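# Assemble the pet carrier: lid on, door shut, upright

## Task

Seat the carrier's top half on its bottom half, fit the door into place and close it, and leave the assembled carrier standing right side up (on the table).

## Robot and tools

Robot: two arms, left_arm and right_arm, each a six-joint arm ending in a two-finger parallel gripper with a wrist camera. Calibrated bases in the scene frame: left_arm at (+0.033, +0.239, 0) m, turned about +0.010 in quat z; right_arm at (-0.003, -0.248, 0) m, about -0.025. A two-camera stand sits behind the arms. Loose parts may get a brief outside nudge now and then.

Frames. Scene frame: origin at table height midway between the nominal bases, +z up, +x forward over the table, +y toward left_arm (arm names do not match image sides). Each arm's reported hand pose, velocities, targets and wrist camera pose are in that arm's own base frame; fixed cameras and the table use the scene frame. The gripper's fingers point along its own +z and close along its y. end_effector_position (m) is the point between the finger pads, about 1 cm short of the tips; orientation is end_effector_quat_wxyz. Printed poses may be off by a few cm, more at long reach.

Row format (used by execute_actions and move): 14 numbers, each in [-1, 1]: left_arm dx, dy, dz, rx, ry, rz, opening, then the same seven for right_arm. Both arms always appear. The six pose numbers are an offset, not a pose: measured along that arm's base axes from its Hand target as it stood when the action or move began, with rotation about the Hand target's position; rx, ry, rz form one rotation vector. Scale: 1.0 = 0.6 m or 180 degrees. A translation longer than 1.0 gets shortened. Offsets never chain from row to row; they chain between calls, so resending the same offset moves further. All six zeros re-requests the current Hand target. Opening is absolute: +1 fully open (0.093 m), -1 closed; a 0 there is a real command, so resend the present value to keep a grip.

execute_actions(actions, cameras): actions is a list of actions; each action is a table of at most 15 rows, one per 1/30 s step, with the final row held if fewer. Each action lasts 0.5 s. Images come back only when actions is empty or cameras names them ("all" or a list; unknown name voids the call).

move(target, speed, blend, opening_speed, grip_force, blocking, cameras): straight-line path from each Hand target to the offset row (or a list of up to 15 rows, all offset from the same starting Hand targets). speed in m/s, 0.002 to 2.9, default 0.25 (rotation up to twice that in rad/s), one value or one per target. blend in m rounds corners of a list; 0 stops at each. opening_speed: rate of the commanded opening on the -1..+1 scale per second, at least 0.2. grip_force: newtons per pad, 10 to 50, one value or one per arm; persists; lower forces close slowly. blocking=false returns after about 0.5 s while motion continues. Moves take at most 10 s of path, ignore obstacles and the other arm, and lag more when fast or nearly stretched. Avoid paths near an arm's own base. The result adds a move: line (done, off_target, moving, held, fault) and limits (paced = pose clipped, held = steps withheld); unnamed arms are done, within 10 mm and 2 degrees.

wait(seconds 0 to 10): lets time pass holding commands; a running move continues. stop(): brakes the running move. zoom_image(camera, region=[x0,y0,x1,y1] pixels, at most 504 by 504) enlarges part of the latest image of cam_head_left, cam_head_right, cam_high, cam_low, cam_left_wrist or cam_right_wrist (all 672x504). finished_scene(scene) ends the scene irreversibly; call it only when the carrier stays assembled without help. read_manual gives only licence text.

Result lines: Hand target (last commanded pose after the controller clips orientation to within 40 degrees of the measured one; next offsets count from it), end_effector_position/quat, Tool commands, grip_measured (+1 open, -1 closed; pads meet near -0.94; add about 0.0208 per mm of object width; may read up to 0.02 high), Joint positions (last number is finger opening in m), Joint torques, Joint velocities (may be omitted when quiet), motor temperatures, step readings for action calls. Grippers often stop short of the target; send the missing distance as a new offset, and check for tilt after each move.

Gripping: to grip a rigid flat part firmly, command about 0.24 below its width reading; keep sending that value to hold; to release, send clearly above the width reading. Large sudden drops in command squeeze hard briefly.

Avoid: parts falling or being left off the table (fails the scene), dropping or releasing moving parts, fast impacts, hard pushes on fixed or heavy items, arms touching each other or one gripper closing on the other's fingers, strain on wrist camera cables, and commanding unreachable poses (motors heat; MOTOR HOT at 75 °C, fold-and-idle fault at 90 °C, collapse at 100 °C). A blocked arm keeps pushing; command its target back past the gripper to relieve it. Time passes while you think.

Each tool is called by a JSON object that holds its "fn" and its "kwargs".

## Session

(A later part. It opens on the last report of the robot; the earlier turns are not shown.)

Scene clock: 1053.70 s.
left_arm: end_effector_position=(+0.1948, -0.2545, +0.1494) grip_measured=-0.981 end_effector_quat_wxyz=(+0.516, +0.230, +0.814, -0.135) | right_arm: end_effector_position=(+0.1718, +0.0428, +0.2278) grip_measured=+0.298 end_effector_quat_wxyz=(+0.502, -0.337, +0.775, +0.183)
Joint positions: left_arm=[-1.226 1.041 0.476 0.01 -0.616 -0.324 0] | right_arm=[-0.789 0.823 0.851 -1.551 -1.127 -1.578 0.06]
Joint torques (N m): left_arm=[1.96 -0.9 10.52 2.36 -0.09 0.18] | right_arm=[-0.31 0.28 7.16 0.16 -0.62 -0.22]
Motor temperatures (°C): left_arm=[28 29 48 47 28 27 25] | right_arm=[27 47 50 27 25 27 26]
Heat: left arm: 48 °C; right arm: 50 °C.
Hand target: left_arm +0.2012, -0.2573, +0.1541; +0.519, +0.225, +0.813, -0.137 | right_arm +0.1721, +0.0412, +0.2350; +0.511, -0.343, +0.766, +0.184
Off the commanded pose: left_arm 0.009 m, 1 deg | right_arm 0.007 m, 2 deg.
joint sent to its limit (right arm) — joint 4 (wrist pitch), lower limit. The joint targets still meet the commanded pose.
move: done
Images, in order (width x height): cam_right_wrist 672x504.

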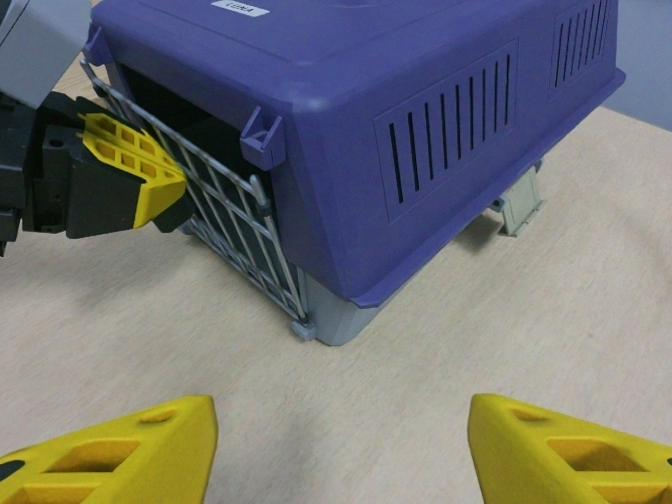

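{"fn": "move", "kwargs": {"target": [[0,0,0,0,0,0,-1,0.147,0.031,0.158,0.046,-0.05,-0.251,0.3],[0,0,0,0,0,0,-1,0.45,0.35,0.167,-0.028,0.123,-0.255,0.3],[0,0,0,0,0,0,-1,0.45,0.35,0.032,-0.028,0.123,-0.255,0.3]], "speed": 0.2, "blend": [0.03,0.02,0], "cameras": ["cam_right_wrist","cam_head_left"]}}

Scene clock: 1088.90 s.
left_arm: end_effector_position=(+0.1955, -0.2545, +0.1495) grip_measured=-0.981 end_effector_quat_wxyz=(+0.517, +0.230, +0.814, -0.135) | right_arm: end_effector_position=(+0.4440, +0.2512, +0.2503) grip_measured=+0.298 end_effector_quat_wxyz=(+0.372, +0.001, +0.928, -0.009)
Joint positions: left_arm=[-1.223 1.042 0.476 0.013 -0.614 -0.321 0] | right_arm=[0.659 2.003 2.079 -1.008 0.452 0.51 0.06]
Joint torques (N m): left_arm=[1.63 -0.99 10.54 2.33 -0.11 0.12] | right_arm=[0.16 -12.85 5.39 1.32 0.13 -0.11]
Heat: left arm: 49 °C; right arm: 51 °C.
Hand target: left_arm +0.2013, -0.2573, +0.1542; +0.519, +0.225, +0.813, -0.137 | right_arm +0.4420, +0.2513, +0.2541; +0.374, +0.001, +0.927, -0.001
Off the commanded pose: left_arm 0.008 m, 1 deg | right_arm 0.004 m, 1 deg.
move: done
Images, in order (width x height): cam_head_left 672x504, cam_right_wrist 672x504.

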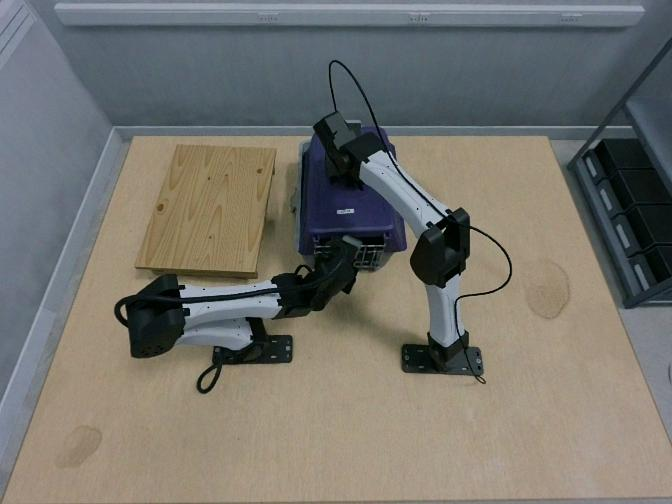

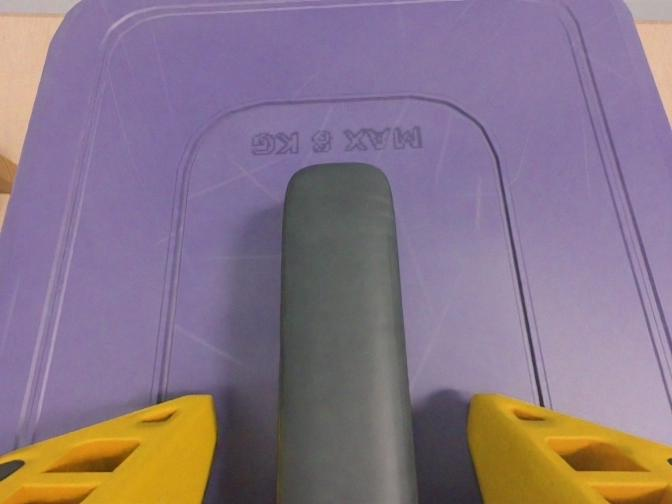

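{"fn": "move", "kwargs": {"target": [[0,0,0,0,0,0,-1,0,0,0,0,0,0,-0.9],[0,0,0,0,0,0,-1,0.01,0,0.08,0,-0.022,0.004,-0.9],[0,0,0,0,0,0,-1,0.027,0.007,0.085,0,-0.022,0.006,-0.9],[0.03,0,0,0,0,0,-1,0.027,0.007,0.085,0,-0.022,0.006,-0.9]], "speed": 0.08, "blend": [0,0.005,0.003,0], "cameras": ["cam_head_left","cam_low","cam_high","cam_left_wrist"]}}

{"fn": "zoom_image", "kwargs": {"camera": "cam_head_left", "region": [290, 210, 410, 300]}}

{"fn": "zoom_image", "kwargs": {"camera": "cam_low", "region": [280, 190, 430, 320]}}

Scene clock: 1103.93 s.
left_arm: end_effector_position=(+0.2151, -0.2542, +0.1539) grip_measured=-0.981 end_effector_quat_wxyz=(+0.524, +0.223, +0.811, -0.134) | right_arm: end_effector_position=(+0.4544, +0.2580, +0.2841) grip_measured=-0.683 end_effector_quat_wxyz=(+0.383, -0.015, +0.923, -0.005)
Joint positions: left_arm=[-1.139 1.075 0.487 0.077 -0.557 -0.271 0] | right_arm=[0.656 2.108 2.366 -1.156 0.446 0.466 0.012]
Joint torques (N m): left_arm=[1.7 -0.9 10.41 2.26 0.12 0.13] | right_arm=[-0.18 -12.83 9.31 1.36 0.32 -0.2]
Heat: left arm: 49 °C; right arm: 50 °C.
Hand target: left_arm +0.2192, -0.2573, +0.1542; +0.519, +0.225, +0.813, -0.137 | right_arm +0.4582, +0.2555, +0.3051; +0.406, -0.008, +0.914, +0.003
Off the commanded pose: left_arm 0.005 m, 1 deg | right_arm 0.021 m, 3 deg.
move: off_target (right_arm)
Images, in order (width x height): cam_head_left 672x504, cam_high 672x504, cam_low 672x504, cam_left_wrist 672x504.

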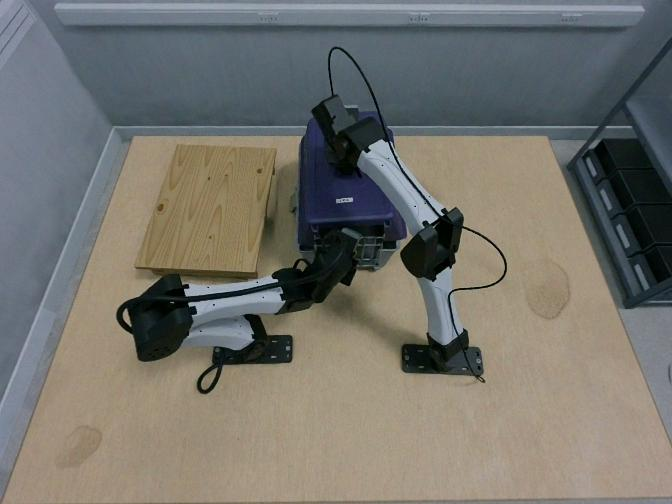

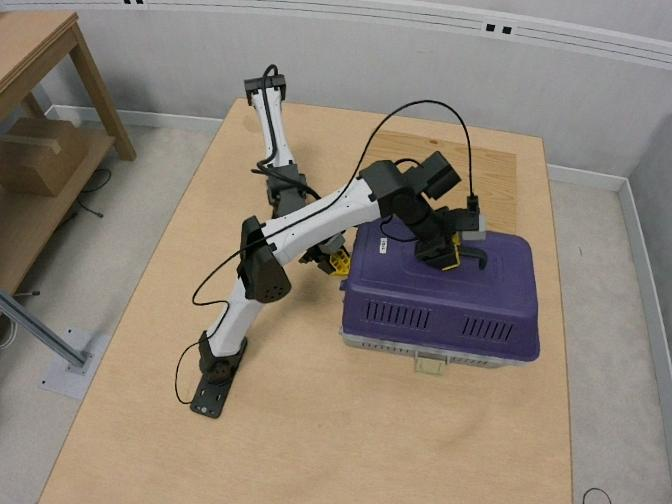

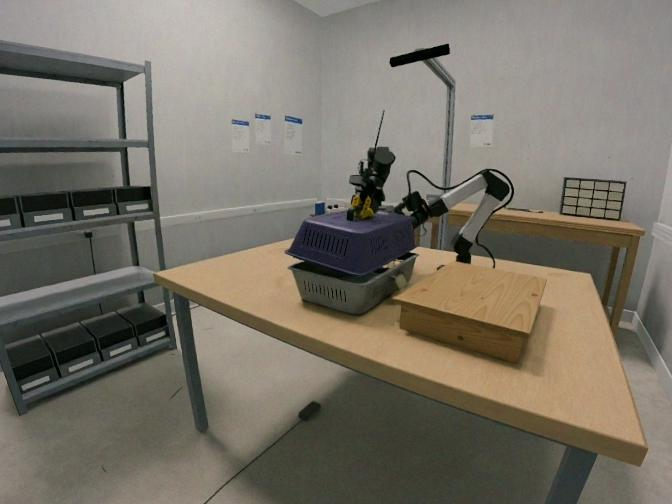

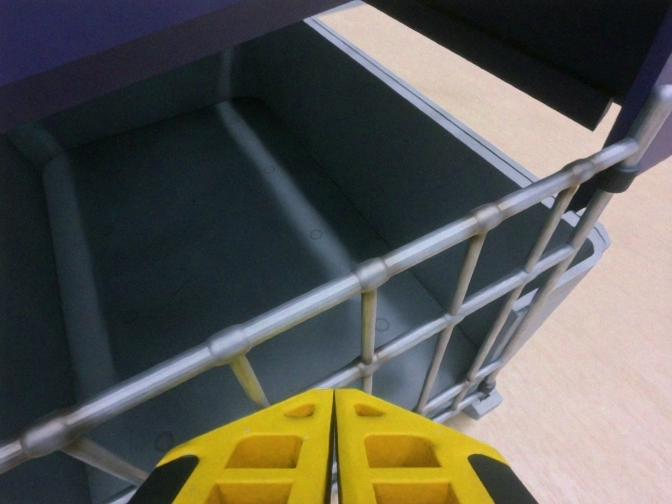

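Scaled by 4.200 from the camera's 672x504 image, which has a finer 960x720 frame.

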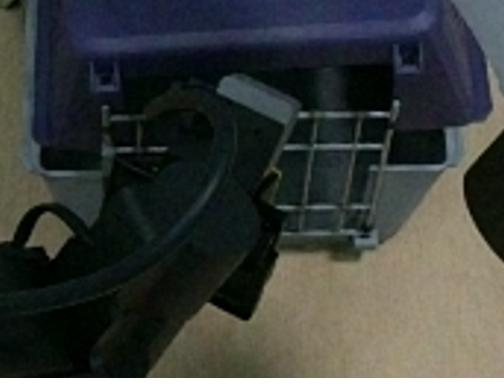

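Scaled by 3.360 from the camera's 672x504 image, which has a finer 960x720 frame.

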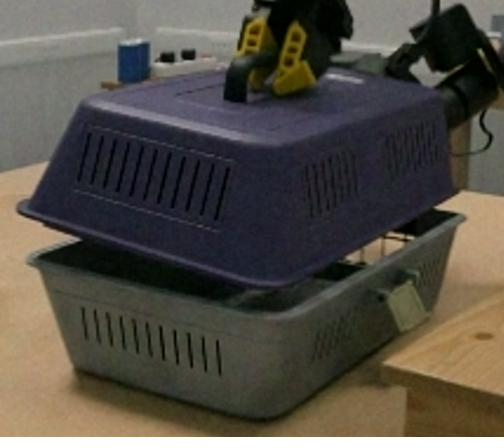

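{"fn": "move", "kwargs": {"target": [0,0,0,0,0,0,-1,0,-0.005,-0.042,0.0067,0.002,-0.008,-0.9], "speed": 0.06, "cameras": ["cam_head_left","cam_low","cam_high","cam_left_wrist"]}}

{"fn": "zoom_image", "kwargs": {"camera": "cam_head_left", "region": [290, 210, 410, 300]}}

{"fn": "zoom_image", "kwargs": {"camera": "cam_low", "region": [280, 190, 430, 320]}}

Scene clock: 1131.30 s.
left_arm: end_effector_position=(+0.2162, -0.2540, +0.1537) grip_measured=-0.981 end_effector_quat_wxyz=(+0.524, +0.222, +0.811, -0.134) | right_arm: end_effector_position=(+0.4558, +0.2582, +0.2612) grip_measured=-0.683 end_effector_quat_wxyz=(+0.381, -0.009, +0.925, -0.004)
Joint positions: left_arm=[-1.135 1.077 0.487 0.081 -0.555 -0.269 0] | right_arm=[0.654 2.062 2.197 -1.04 0.443 0.479 0.012]
Joint torques (N m): left_arm=[1.26 -1.11 10.43 2.23 0.1 0.1] | right_arm=[-0.51 -14.78 5.67 1.55 0.32 0]
Motor temperatures (°C): left_arm=[28 29 49 46 28 27 25] | right_arm=[27 61 54 30 24 27 27]
Heat: left arm: 49 °C; right arm: 61 °C.
Hand target: left_arm +0.2193, -0.2573, +0.1543; +0.520, +0.224, +0.813, -0.137 | right_arm +0.4582, +0.2525, +0.2798; +0.403, +0.008, +0.915, +0.008
Off the commanded pose: left_arm 0.005 m, 1 deg | right_arm 0.020 m, 4 deg.
move: off_target (right_arm)
Images, in order (width x height): cam_head_left 672x504, cam_high 672x504, cam_low 672x504, cam_left_wrist 672x504.

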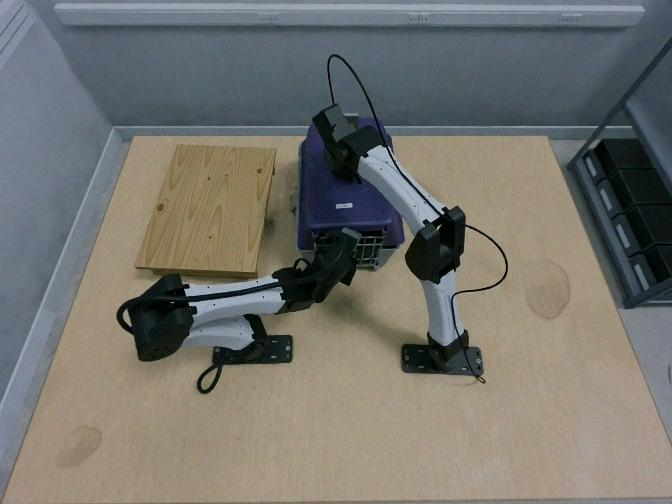

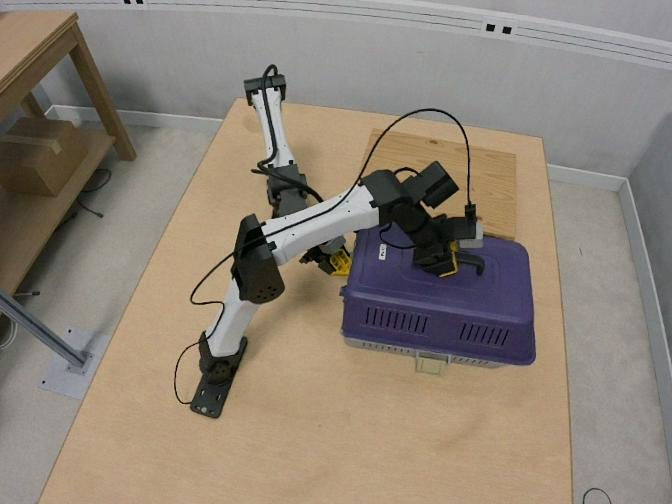

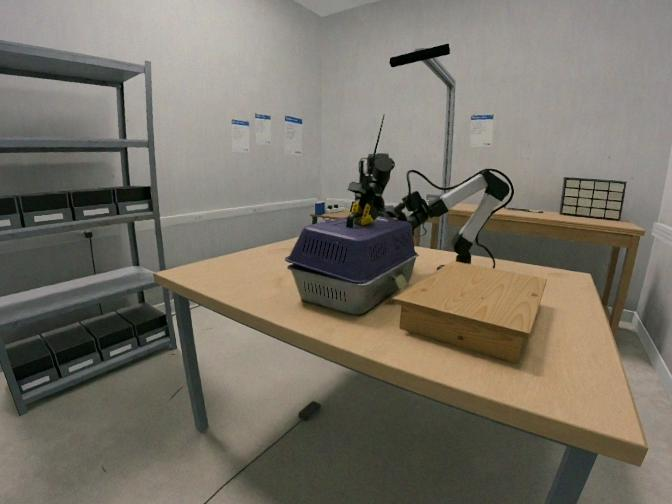

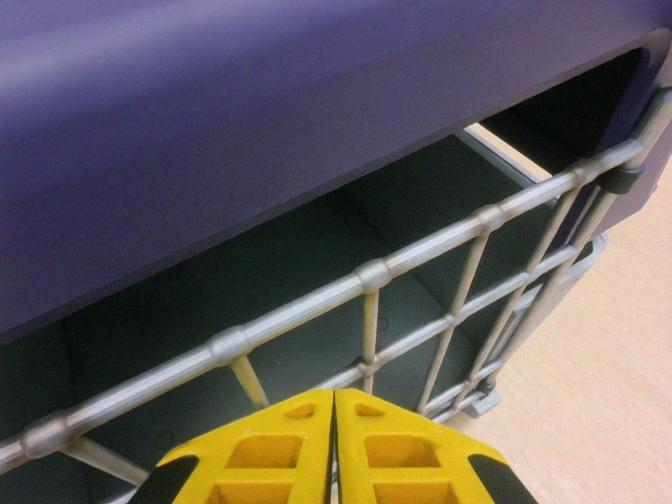

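Scaled by 4.200 from the camera's 672x504 image, which has a finer 960x720 frame.

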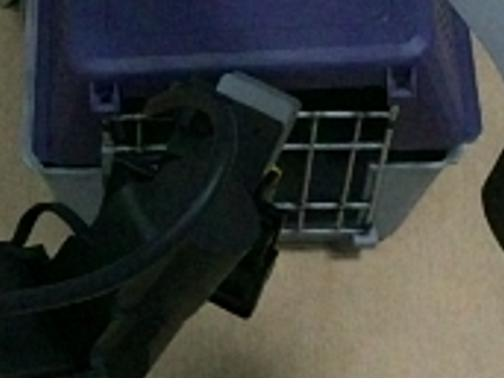

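Scaled by 3.360 from the camera's 672x504 image, which has a finer 960x720 frame.

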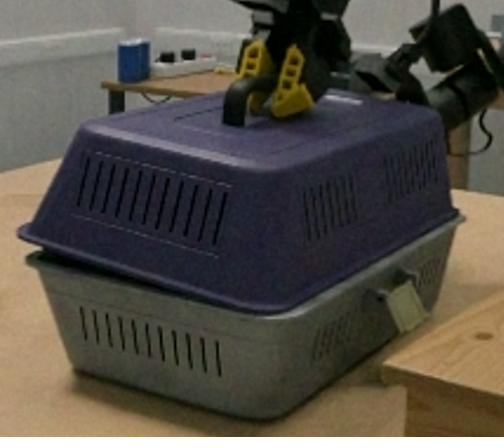

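{"fn": "move", "kwargs": {"target": [0,0,0,0,0,0,-1,-0.005,-0.006,-0.03,0.007,0.01,-0.006,-0.9], "speed": 0.05, "cameras": ["cam_head_left","cam_low","cam_high","cam_left_wrist"]}}

{"fn": "zoom_image", "kwargs": {"camera": "cam_head_left", "region": [290, 210, 410, 300]}}

{"fn": "zoom_image", "kwargs": {"camera": "cam_low", "region": [280, 190, 430, 320]}}

Scene clock: 1151.00 s.
left_arm: end_effector_position=(+0.2161, -0.2542, +0.1537) grip_measured=-0.981 end_effector_quat_wxyz=(+0.524, +0.223, +0.811, -0.134) | right_arm: end_effector_position=(+0.4566, +0.2548, +0.2573) grip_measured=-0.682 end_effector_quat_wxyz=(+0.386, +0.002, +0.922, +0.006)
Joint positions: left_arm=[-1.135 1.077 0.487 0.081 -0.554 -0.269 0] | right_arm=[0.645 2.024 2.113 -0.973 0.433 0.491 0.012]
Joint torques (N m): left_arm=[1.28 -1.11 10.43 2.23 0.09 0.1] | right_arm=[-0.43 -13.45 5.14 1.33 0.21 0.24]
Motor temperatures (°C): left_arm=[28 29 49 45 28 27 25] | right_arm=[27 68 52 31 24 27 27]
Heat: left arm: 49 °C; right arm: 68 °C.
Hand target: left_arm +0.2193, -0.2573, +0.1543; +0.519, +0.224, +0.813, -0.137 | right_arm +0.4552, +0.2488, +0.2620; +0.389, +0.021, +0.921, +0.014
Off the commanded pose: left_arm 0.005 m, 1 deg | right_arm 0.008 m, 2 deg.
move: done
Images, in order (width x height): cam_head_left 672x504, cam_high 672x504, cam_low 672x504, cam_left_wrist 672x504.

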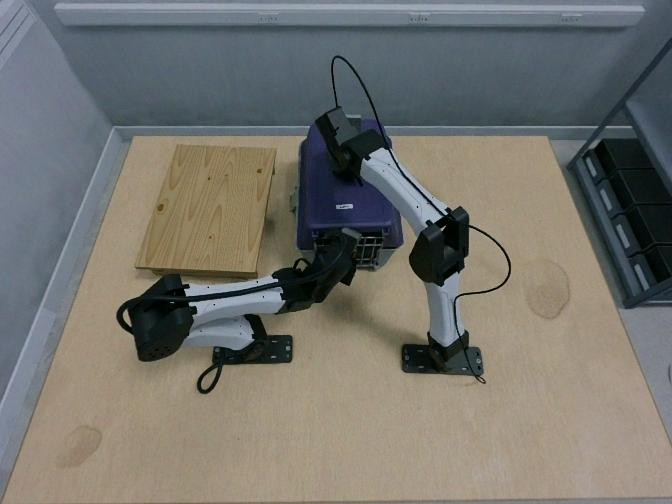

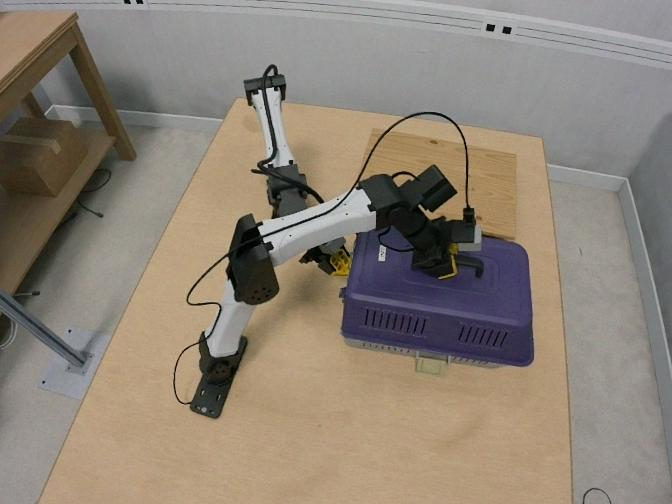

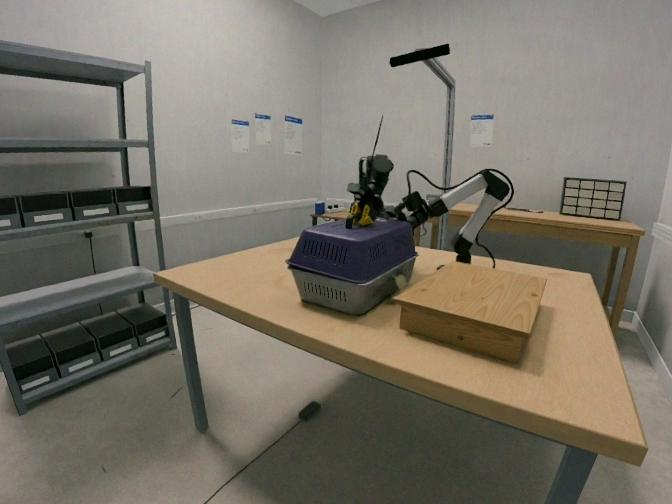

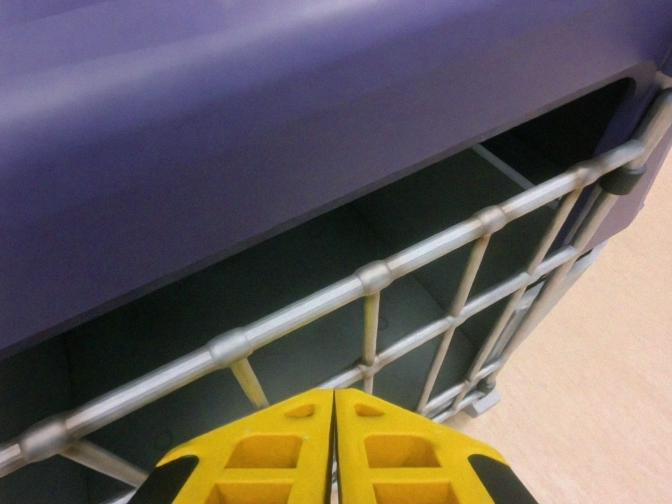

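Scaled by 4.200 from the camera's 672x504 image, which has a finer 960x720 frame.

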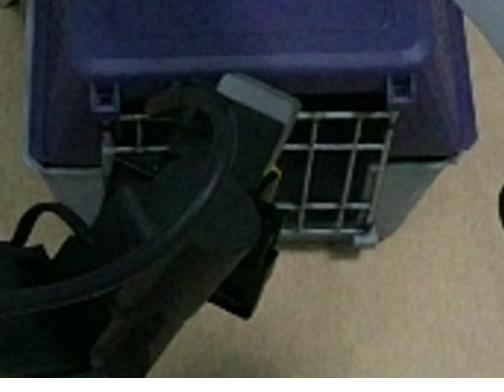

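Scaled by 3.360 from the camera's 672x504 image, which has a finer 960x720 frame.

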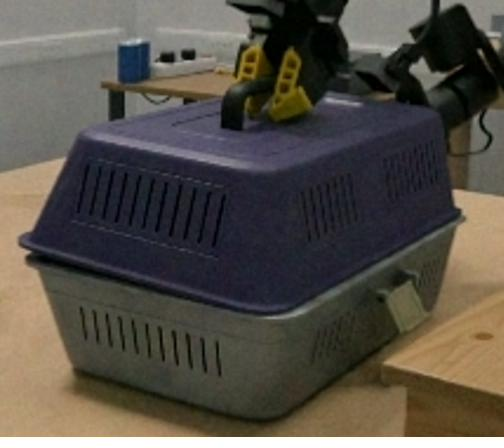

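{"fn": "move", "kwargs": {"target": [0,0,0,0,0,0,-1,0,0.004,-0.035,0,0.005,-0.002,-0.9], "speed": 0.05, "cameras": ["cam_head_left","cam_low","cam_high","cam_left_wrist"]}}

{"fn": "zoom_image", "kwargs": {"camera": "cam_head_left", "region": [290, 210, 410, 300]}}

{"fn": "zoom_image", "kwargs": {"camera": "cam_low", "region": [280, 190, 430, 320]}}

Scene clock: 1165.90 s.
left_arm: end_effector_position=(+0.2160, -0.2543, +0.1536) grip_measured=-0.981 end_effector_quat_wxyz=(+0.524, +0.223, +0.811, -0.135) | right_arm: end_effector_position=(+0.4570, +0.2543, +0.2542) grip_measured=-0.682 end_effector_quat_wxyz=(+0.396, +0.008, +0.918, +0.013)
Joint positions: left_arm=[-1.135 1.077 0.487 0.081 -0.553 -0.269 0] | right_arm=[0.645 1.993 2.04 -0.906 0.437 0.496 0.012]
Joint torques (N m): left_arm=[1.28 -1.11 10.43 2.23 0.08 0.1] | right_arm=[-0.14 -11.17 4.45 1.28 0.17 0.33]
Motor temperatures (°C): left_arm=[28 29 49 45 28 27 25] | right_arm=[27 71 50 30 24 27 27]
Heat: left arm: 49 °C; right arm: 71 °C.
Hand target: left_arm +0.2193, -0.2573, +0.1543; +0.519, +0.224, +0.813, -0.137 | right_arm +0.4553, +0.2512, +0.2410; +0.382, +0.024, +0.924, +0.012
Off the commanded pose: left_arm 0.005 m, 1 deg | right_arm 0.014 m, 3 deg.
move: off_target (right_arm)
Images, in order (width x height): cam_head_left 672x504, cam_high 672x504, cam_low 672x504, cam_left_wrist 672x504.

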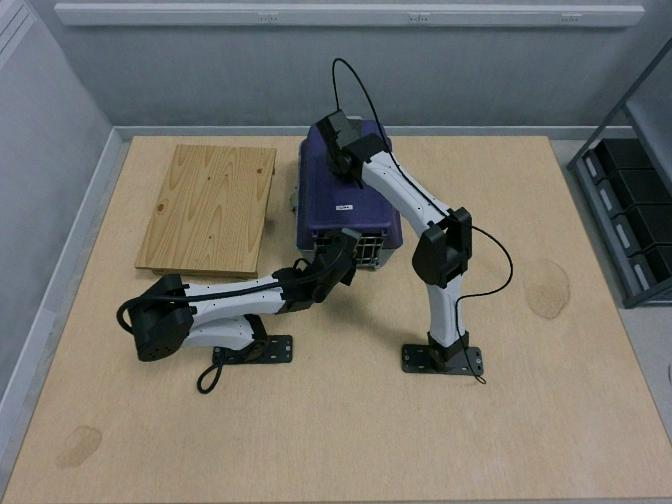

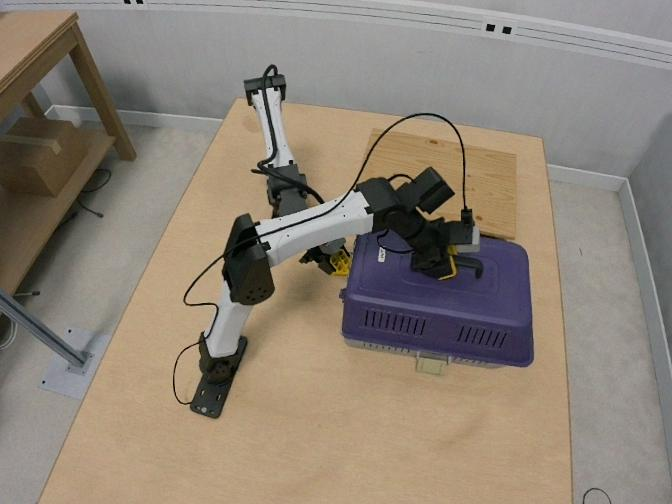

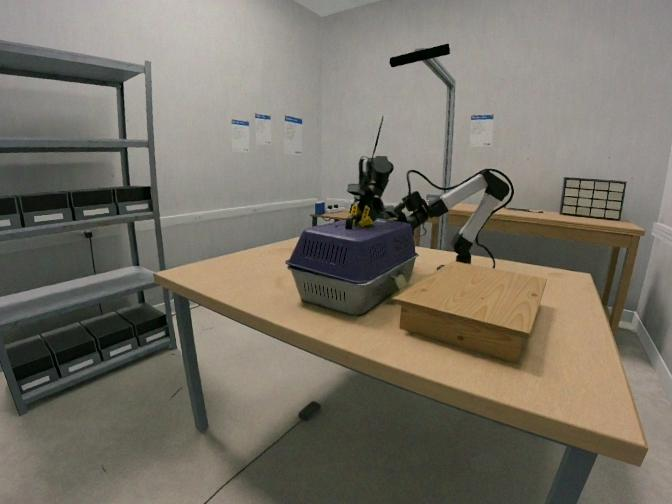

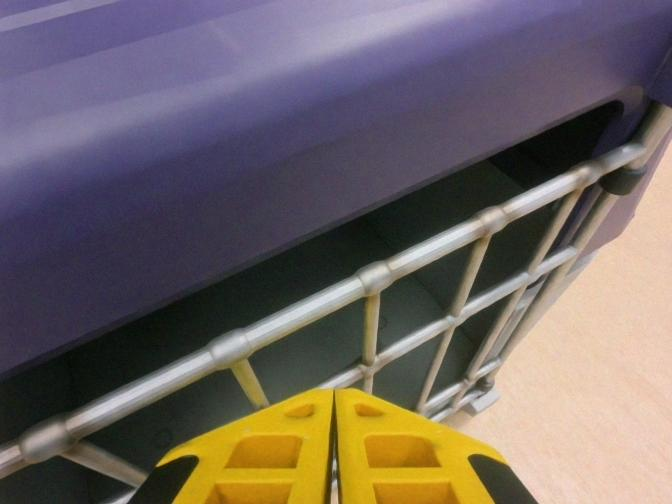

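Scaled by 4.200 from the camera's 672x504 image, which has a finer 960x720 frame.

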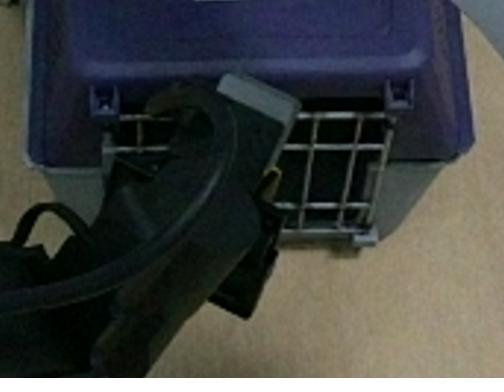

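Scaled by 3.360 from the camera's 672x504 image, which has a finer 960x720 frame.

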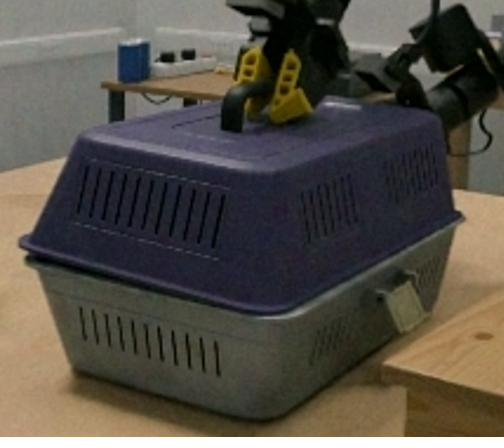

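{"fn": "zoom_image", "kwargs": {"camera": "cam_left_wrist", "region": [560, 30, 672, 200]}}

{"fn": "zoom_image", "kwargs": {"camera": "cam_head_left", "region": [300, 215, 400, 275]}}

Scaled by 2.965 from the camera's 672x504 image, which has a finer 960x720 frame.

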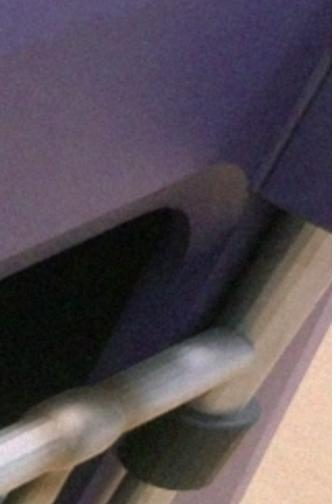

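Scaled by 5.040 from the camera's 672x504 image, which has a finer 960x720 frame.

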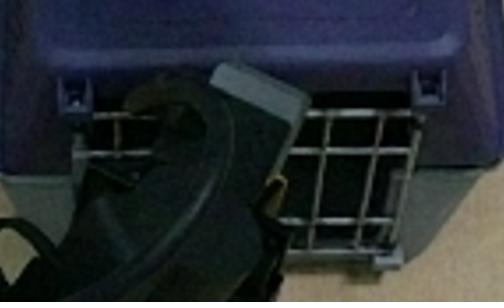

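{"fn": "move", "kwargs": {"target": [0,0,0,0,0,0,-1,0,0.002,-0.025,0,0.02,-0.002,-0.9], "speed": 0.05, "cameras": ["cam_head_left","cam_low","cam_high","cam_left_wrist"]}}

{"fn": "zoom_image", "kwargs": {"camera": "cam_low", "region": [280, 190, 430, 320]}}

{"fn": "zoom_image", "kwargs": {"camera": "cam_head_left", "region": [300, 215, 400, 275]}}

Scene clock: 1185.70 s.
left_arm: end_effector_position=(+0.2160, -0.2543, +0.1536) grip_measured=-0.981 end_effector_quat_wxyz=(+0.524, +0.223, +0.811, -0.135) | right_arm: end_effector_position=(+0.4564, +0.2547, +0.2538) grip_measured=-0.682 end_effector_quat_wxyz=(+0.393, +0.008, +0.919, +0.013)
Joint positions: left_arm=[-1.135 1.077 0.487 0.081 -0.553 -0.269 0] | right_arm=[0.645 1.997 2.049 -0.917 0.433 0.5 0.012]
Joint torques (N m): left_arm=[1.28 -1.1 10.43 2.23 0.08 0.1] | right_arm=[-0.69 -8.21 6.49 0.9 -0.04 0.53]
Motor temperatures (°C): left_arm=[28 29 49 45 28 27 25] | right_arm=[27 65 48 30 24 27 27]
Heat: left arm: 49 °C; right arm: 65 °C.
Hand target: left_arm +0.2193, -0.2573, +0.1543; +0.519, +0.224, +0.813, -0.137 | right_arm +0.4553, +0.2524, +0.2259; +0.353, +0.027, +0.935, +0.010
Off the commanded pose: left_arm 0.005 m, 1 deg | right_arm 0.028 m, 5 deg.
move: off_target (right_arm)
Images, in order (width x height): cam_head_left 672x504, cam_high 672x504, cam_low 672x504, cam_left_wrist 672x504.

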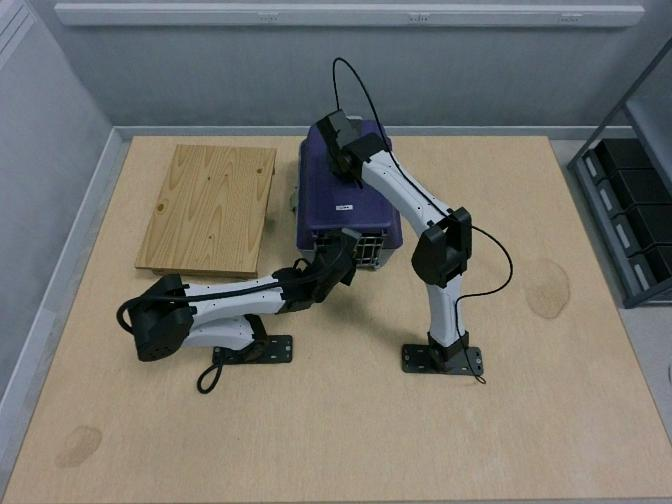

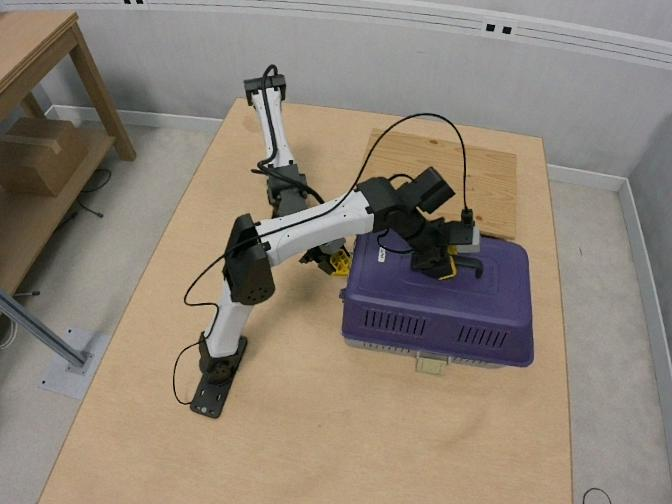

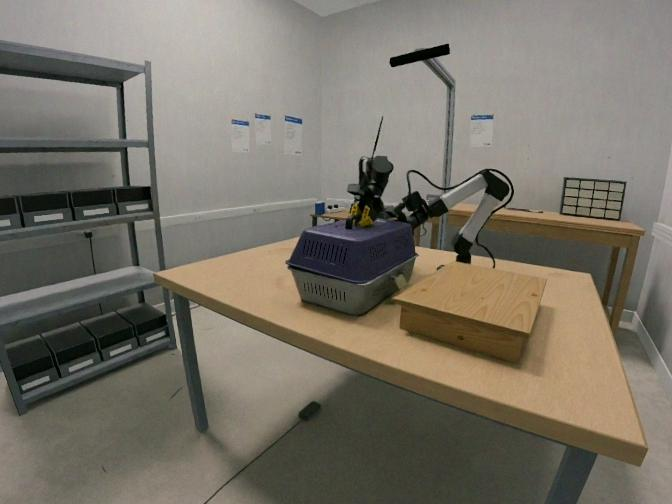

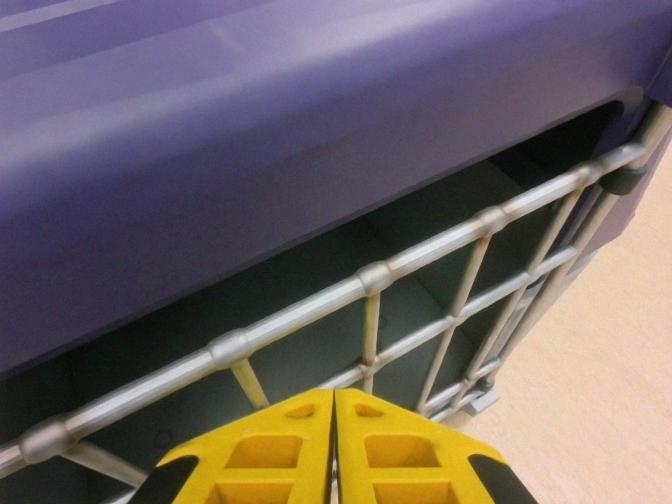

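Scaled by 3.360 from the camera's 672x504 image, which has a finer 960x720 frame.

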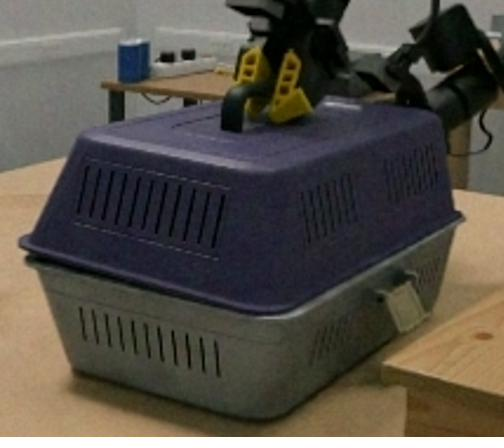

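Scaled by 5.040 from the camera's 672x504 image, which has a finer 960x720 frame.

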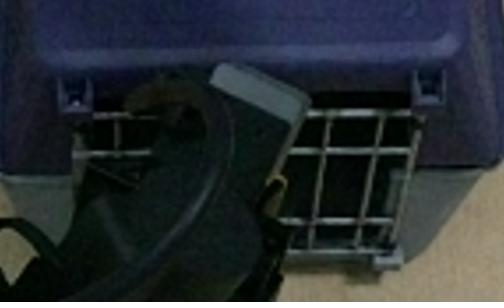

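{"fn": "move", "kwargs": {"target": [[0,0,0,0,0,0,-1,0.003,0.003,0.046,0,-0.01,0,-0.9],[0,0,0,0,0,0,-1,0.003,0.003,0.046,0,-0.01,0,0.3],[0,0,0,0,0,0,-1,-0.046,0,0.2,0,-0.02,0,0.3],[0,0,0,0,0,0,-1,-0.33,-0.32,0.175,0,-0.19,0,0.3],[0,0,0,0,0,0,-1,-0.472,-0.35,0.016,0.021,-0.133,0.253,0.3]], "speed": 0.2, "blend": [0,0,0.02,0.03,0], "cameras": ["cam_head_left","cam_low","cam_high","cam_right_wrist"]}}

{"fn": "zoom_image", "kwargs": {"camera": "cam_right_wrist", "region": [50, 0, 386, 380]}}

{"fn": "zoom_image", "kwargs": {"camera": "cam_low", "region": [280, 190, 430, 320]}}

Scene clock: 1213.03 s.
left_arm: end_effector_position=(+0.2160, -0.2543, +0.1536) grip_measured=-0.981 end_effector_quat_wxyz=(+0.524, +0.223, +0.811, -0.135) | right_arm: end_effector_position=(+0.1708, +0.0438, +0.2292) grip_measured=+0.298 end_effector_quat_wxyz=(+0.494, -0.325, +0.785, +0.184)
Joint positions: left_arm=[-1.135 1.077 0.487 0.081 -0.553 -0.269 0] | right_arm=[-0.775 0.8 0.861 -1.535 -1.109 -1.5 0.06]
Joint torques (N m): left_arm=[1.26 -1.1 10.44 2.23 0.08 0.1] | right_arm=[-0.51 0.79 7.1 0.23 -0.61 -0.22]
Motor temperatures (°C): left_arm=[28 29 50 45 28 27 25] | right_arm=[27 58 47 29 24 27 27]
Heat: left arm: 50 °C; right arm: 58 °C.
Hand target: left_arm +0.2193, -0.2573, +0.1543; +0.519, +0.224, +0.813, -0.137 | right_arm +0.1721, +0.0424, +0.2355; +0.502, -0.326, +0.781, +0.180
Off the commanded pose: left_arm 0.005 m, 1 deg | right_arm 0.007 m, 1 deg.
move: done
Images, in order (width x height): cam_head_left 672x504, cam_high 672x504, cam_low 672x504, cam_right_wrist 672x504.

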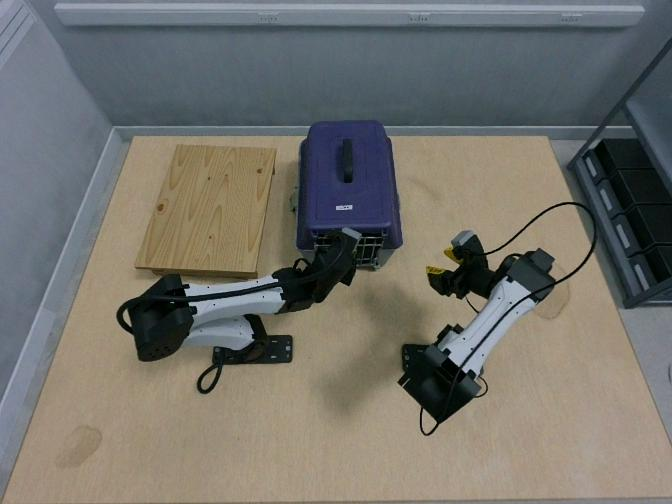

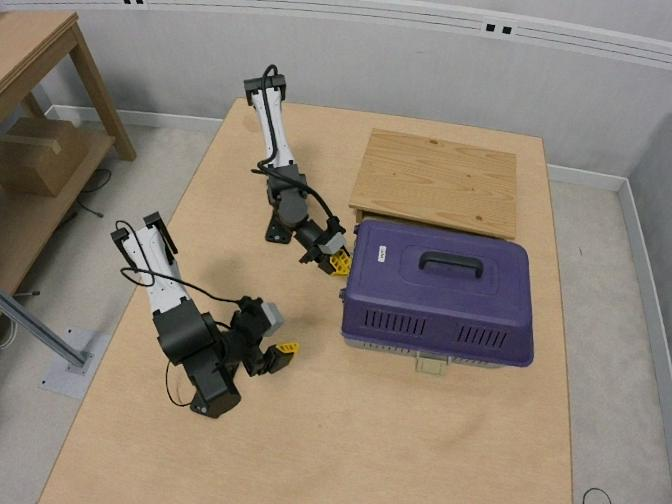

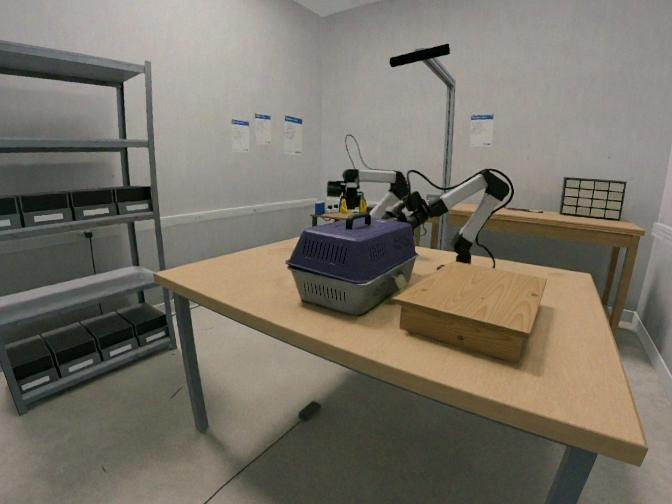

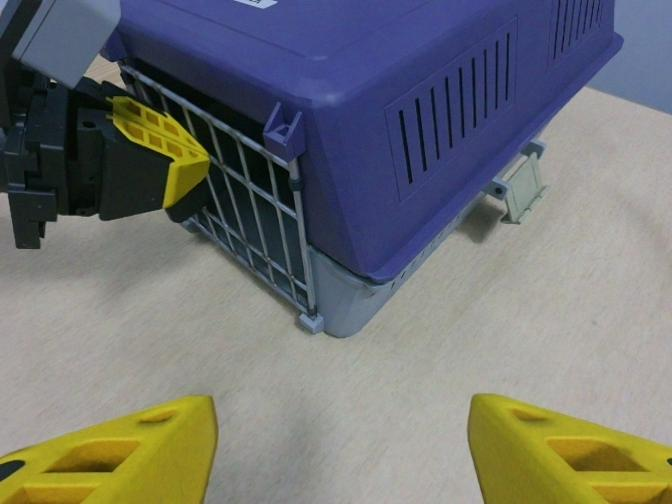

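Scaled by 1.326 from the camera's 672x504 image, which has a finer 960x720 frame.

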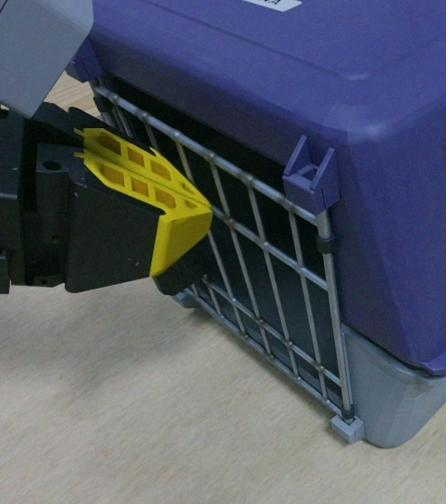

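Scaled by 3.360 from the camera's 672x504 image, which has a finer 960x720 frame.

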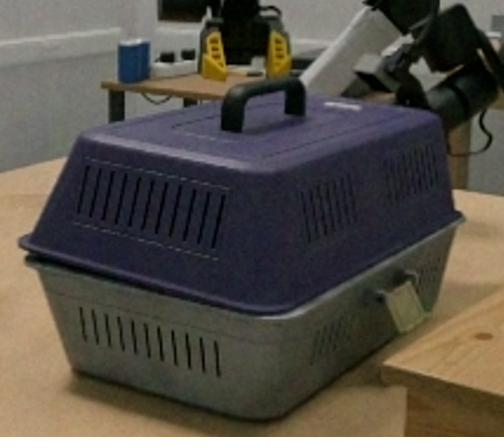

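{"fn": "zoom_image", "kwargs": {"camera": "cam_right_wrist", "region": [230, 70, 350, 200]}}

{"fn": "zoom_image", "kwargs": {"camera": "cam_right_wrist", "region": [80, 20, 200, 130]}}

{"fn": "zoom_image", "kwargs": {"camera": "cam_right_wrist", "region": [280, 150, 560, 350]}}

{"fn": "zoom_image", "kwargs": {"camera": "cam_head_left", "region": [280, 100, 420, 280]}}

Scaled by 3.877 from the camera's 672x504 image, which has a finer 960x720 frame.

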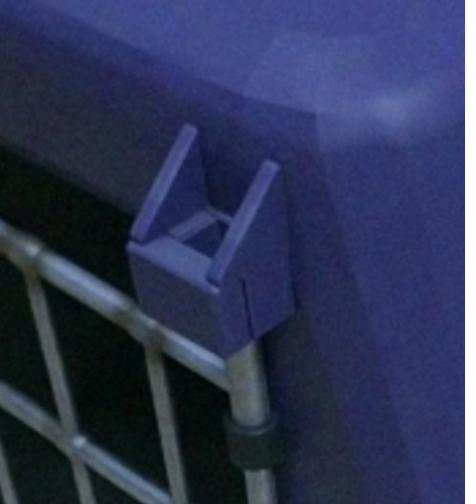

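Scaled by 4.200 from the camera's 672x504 image, which has a finer 960x720 frame.

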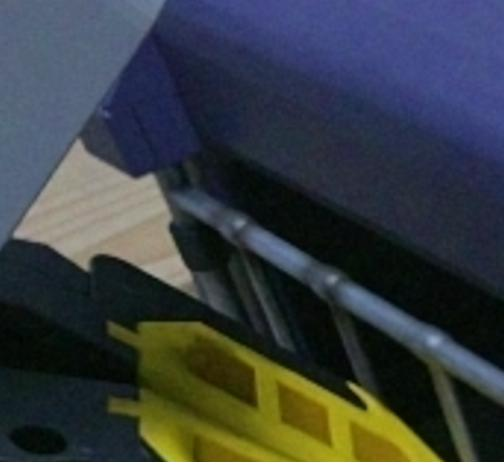

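Scaled by 1.800 from the camera's 672x504 image, which has a finer 960x720 frame.

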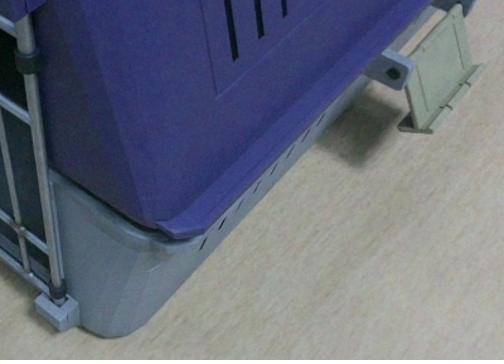

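Scaled by 2.800 from the camera's 672x504 image, which has a finer 960x720 frame.

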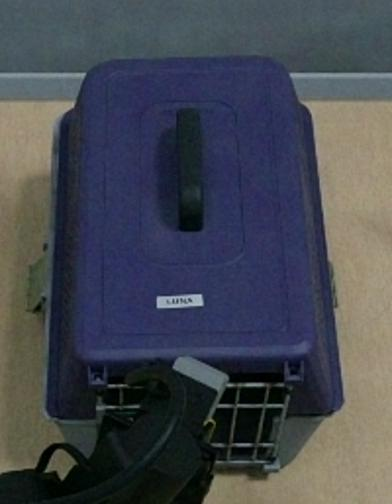

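{"fn": "zoom_image", "kwargs": {"camera": "cam_low", "region": [280, 240, 380, 320]}}

{"fn": "zoom_image", "kwargs": {"camera": "cam_low", "region": [360, 230, 430, 300]}}

{"fn": "zoom_image", "kwargs": {"camera": "cam_high", "region": [320, 200, 550, 390]}}

Scaled by 5.040 from the camera's 672x504 image, which has a finer 960x720 frame.

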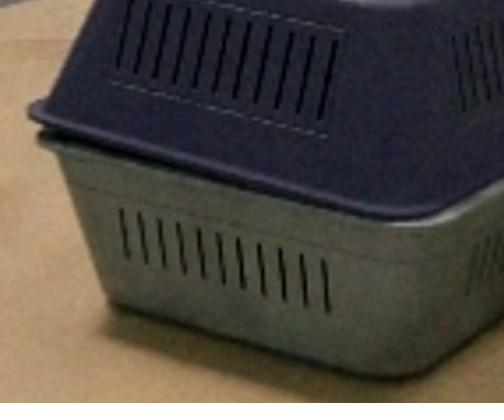

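Scaled by 7.200 from the camera's 672x504 image, which has a finer 960x720 frame.

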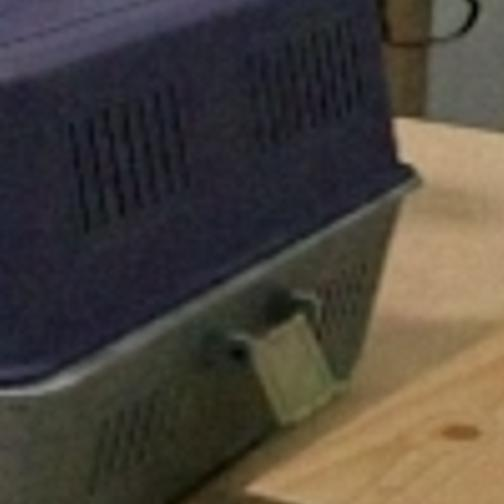

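Scaled by 2.191 from the camera's 672x504 image, which has a finer 960x720 frame.

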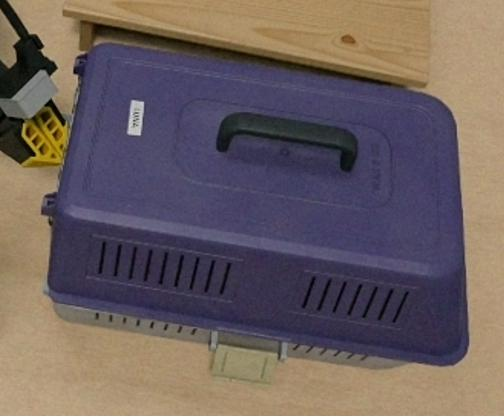

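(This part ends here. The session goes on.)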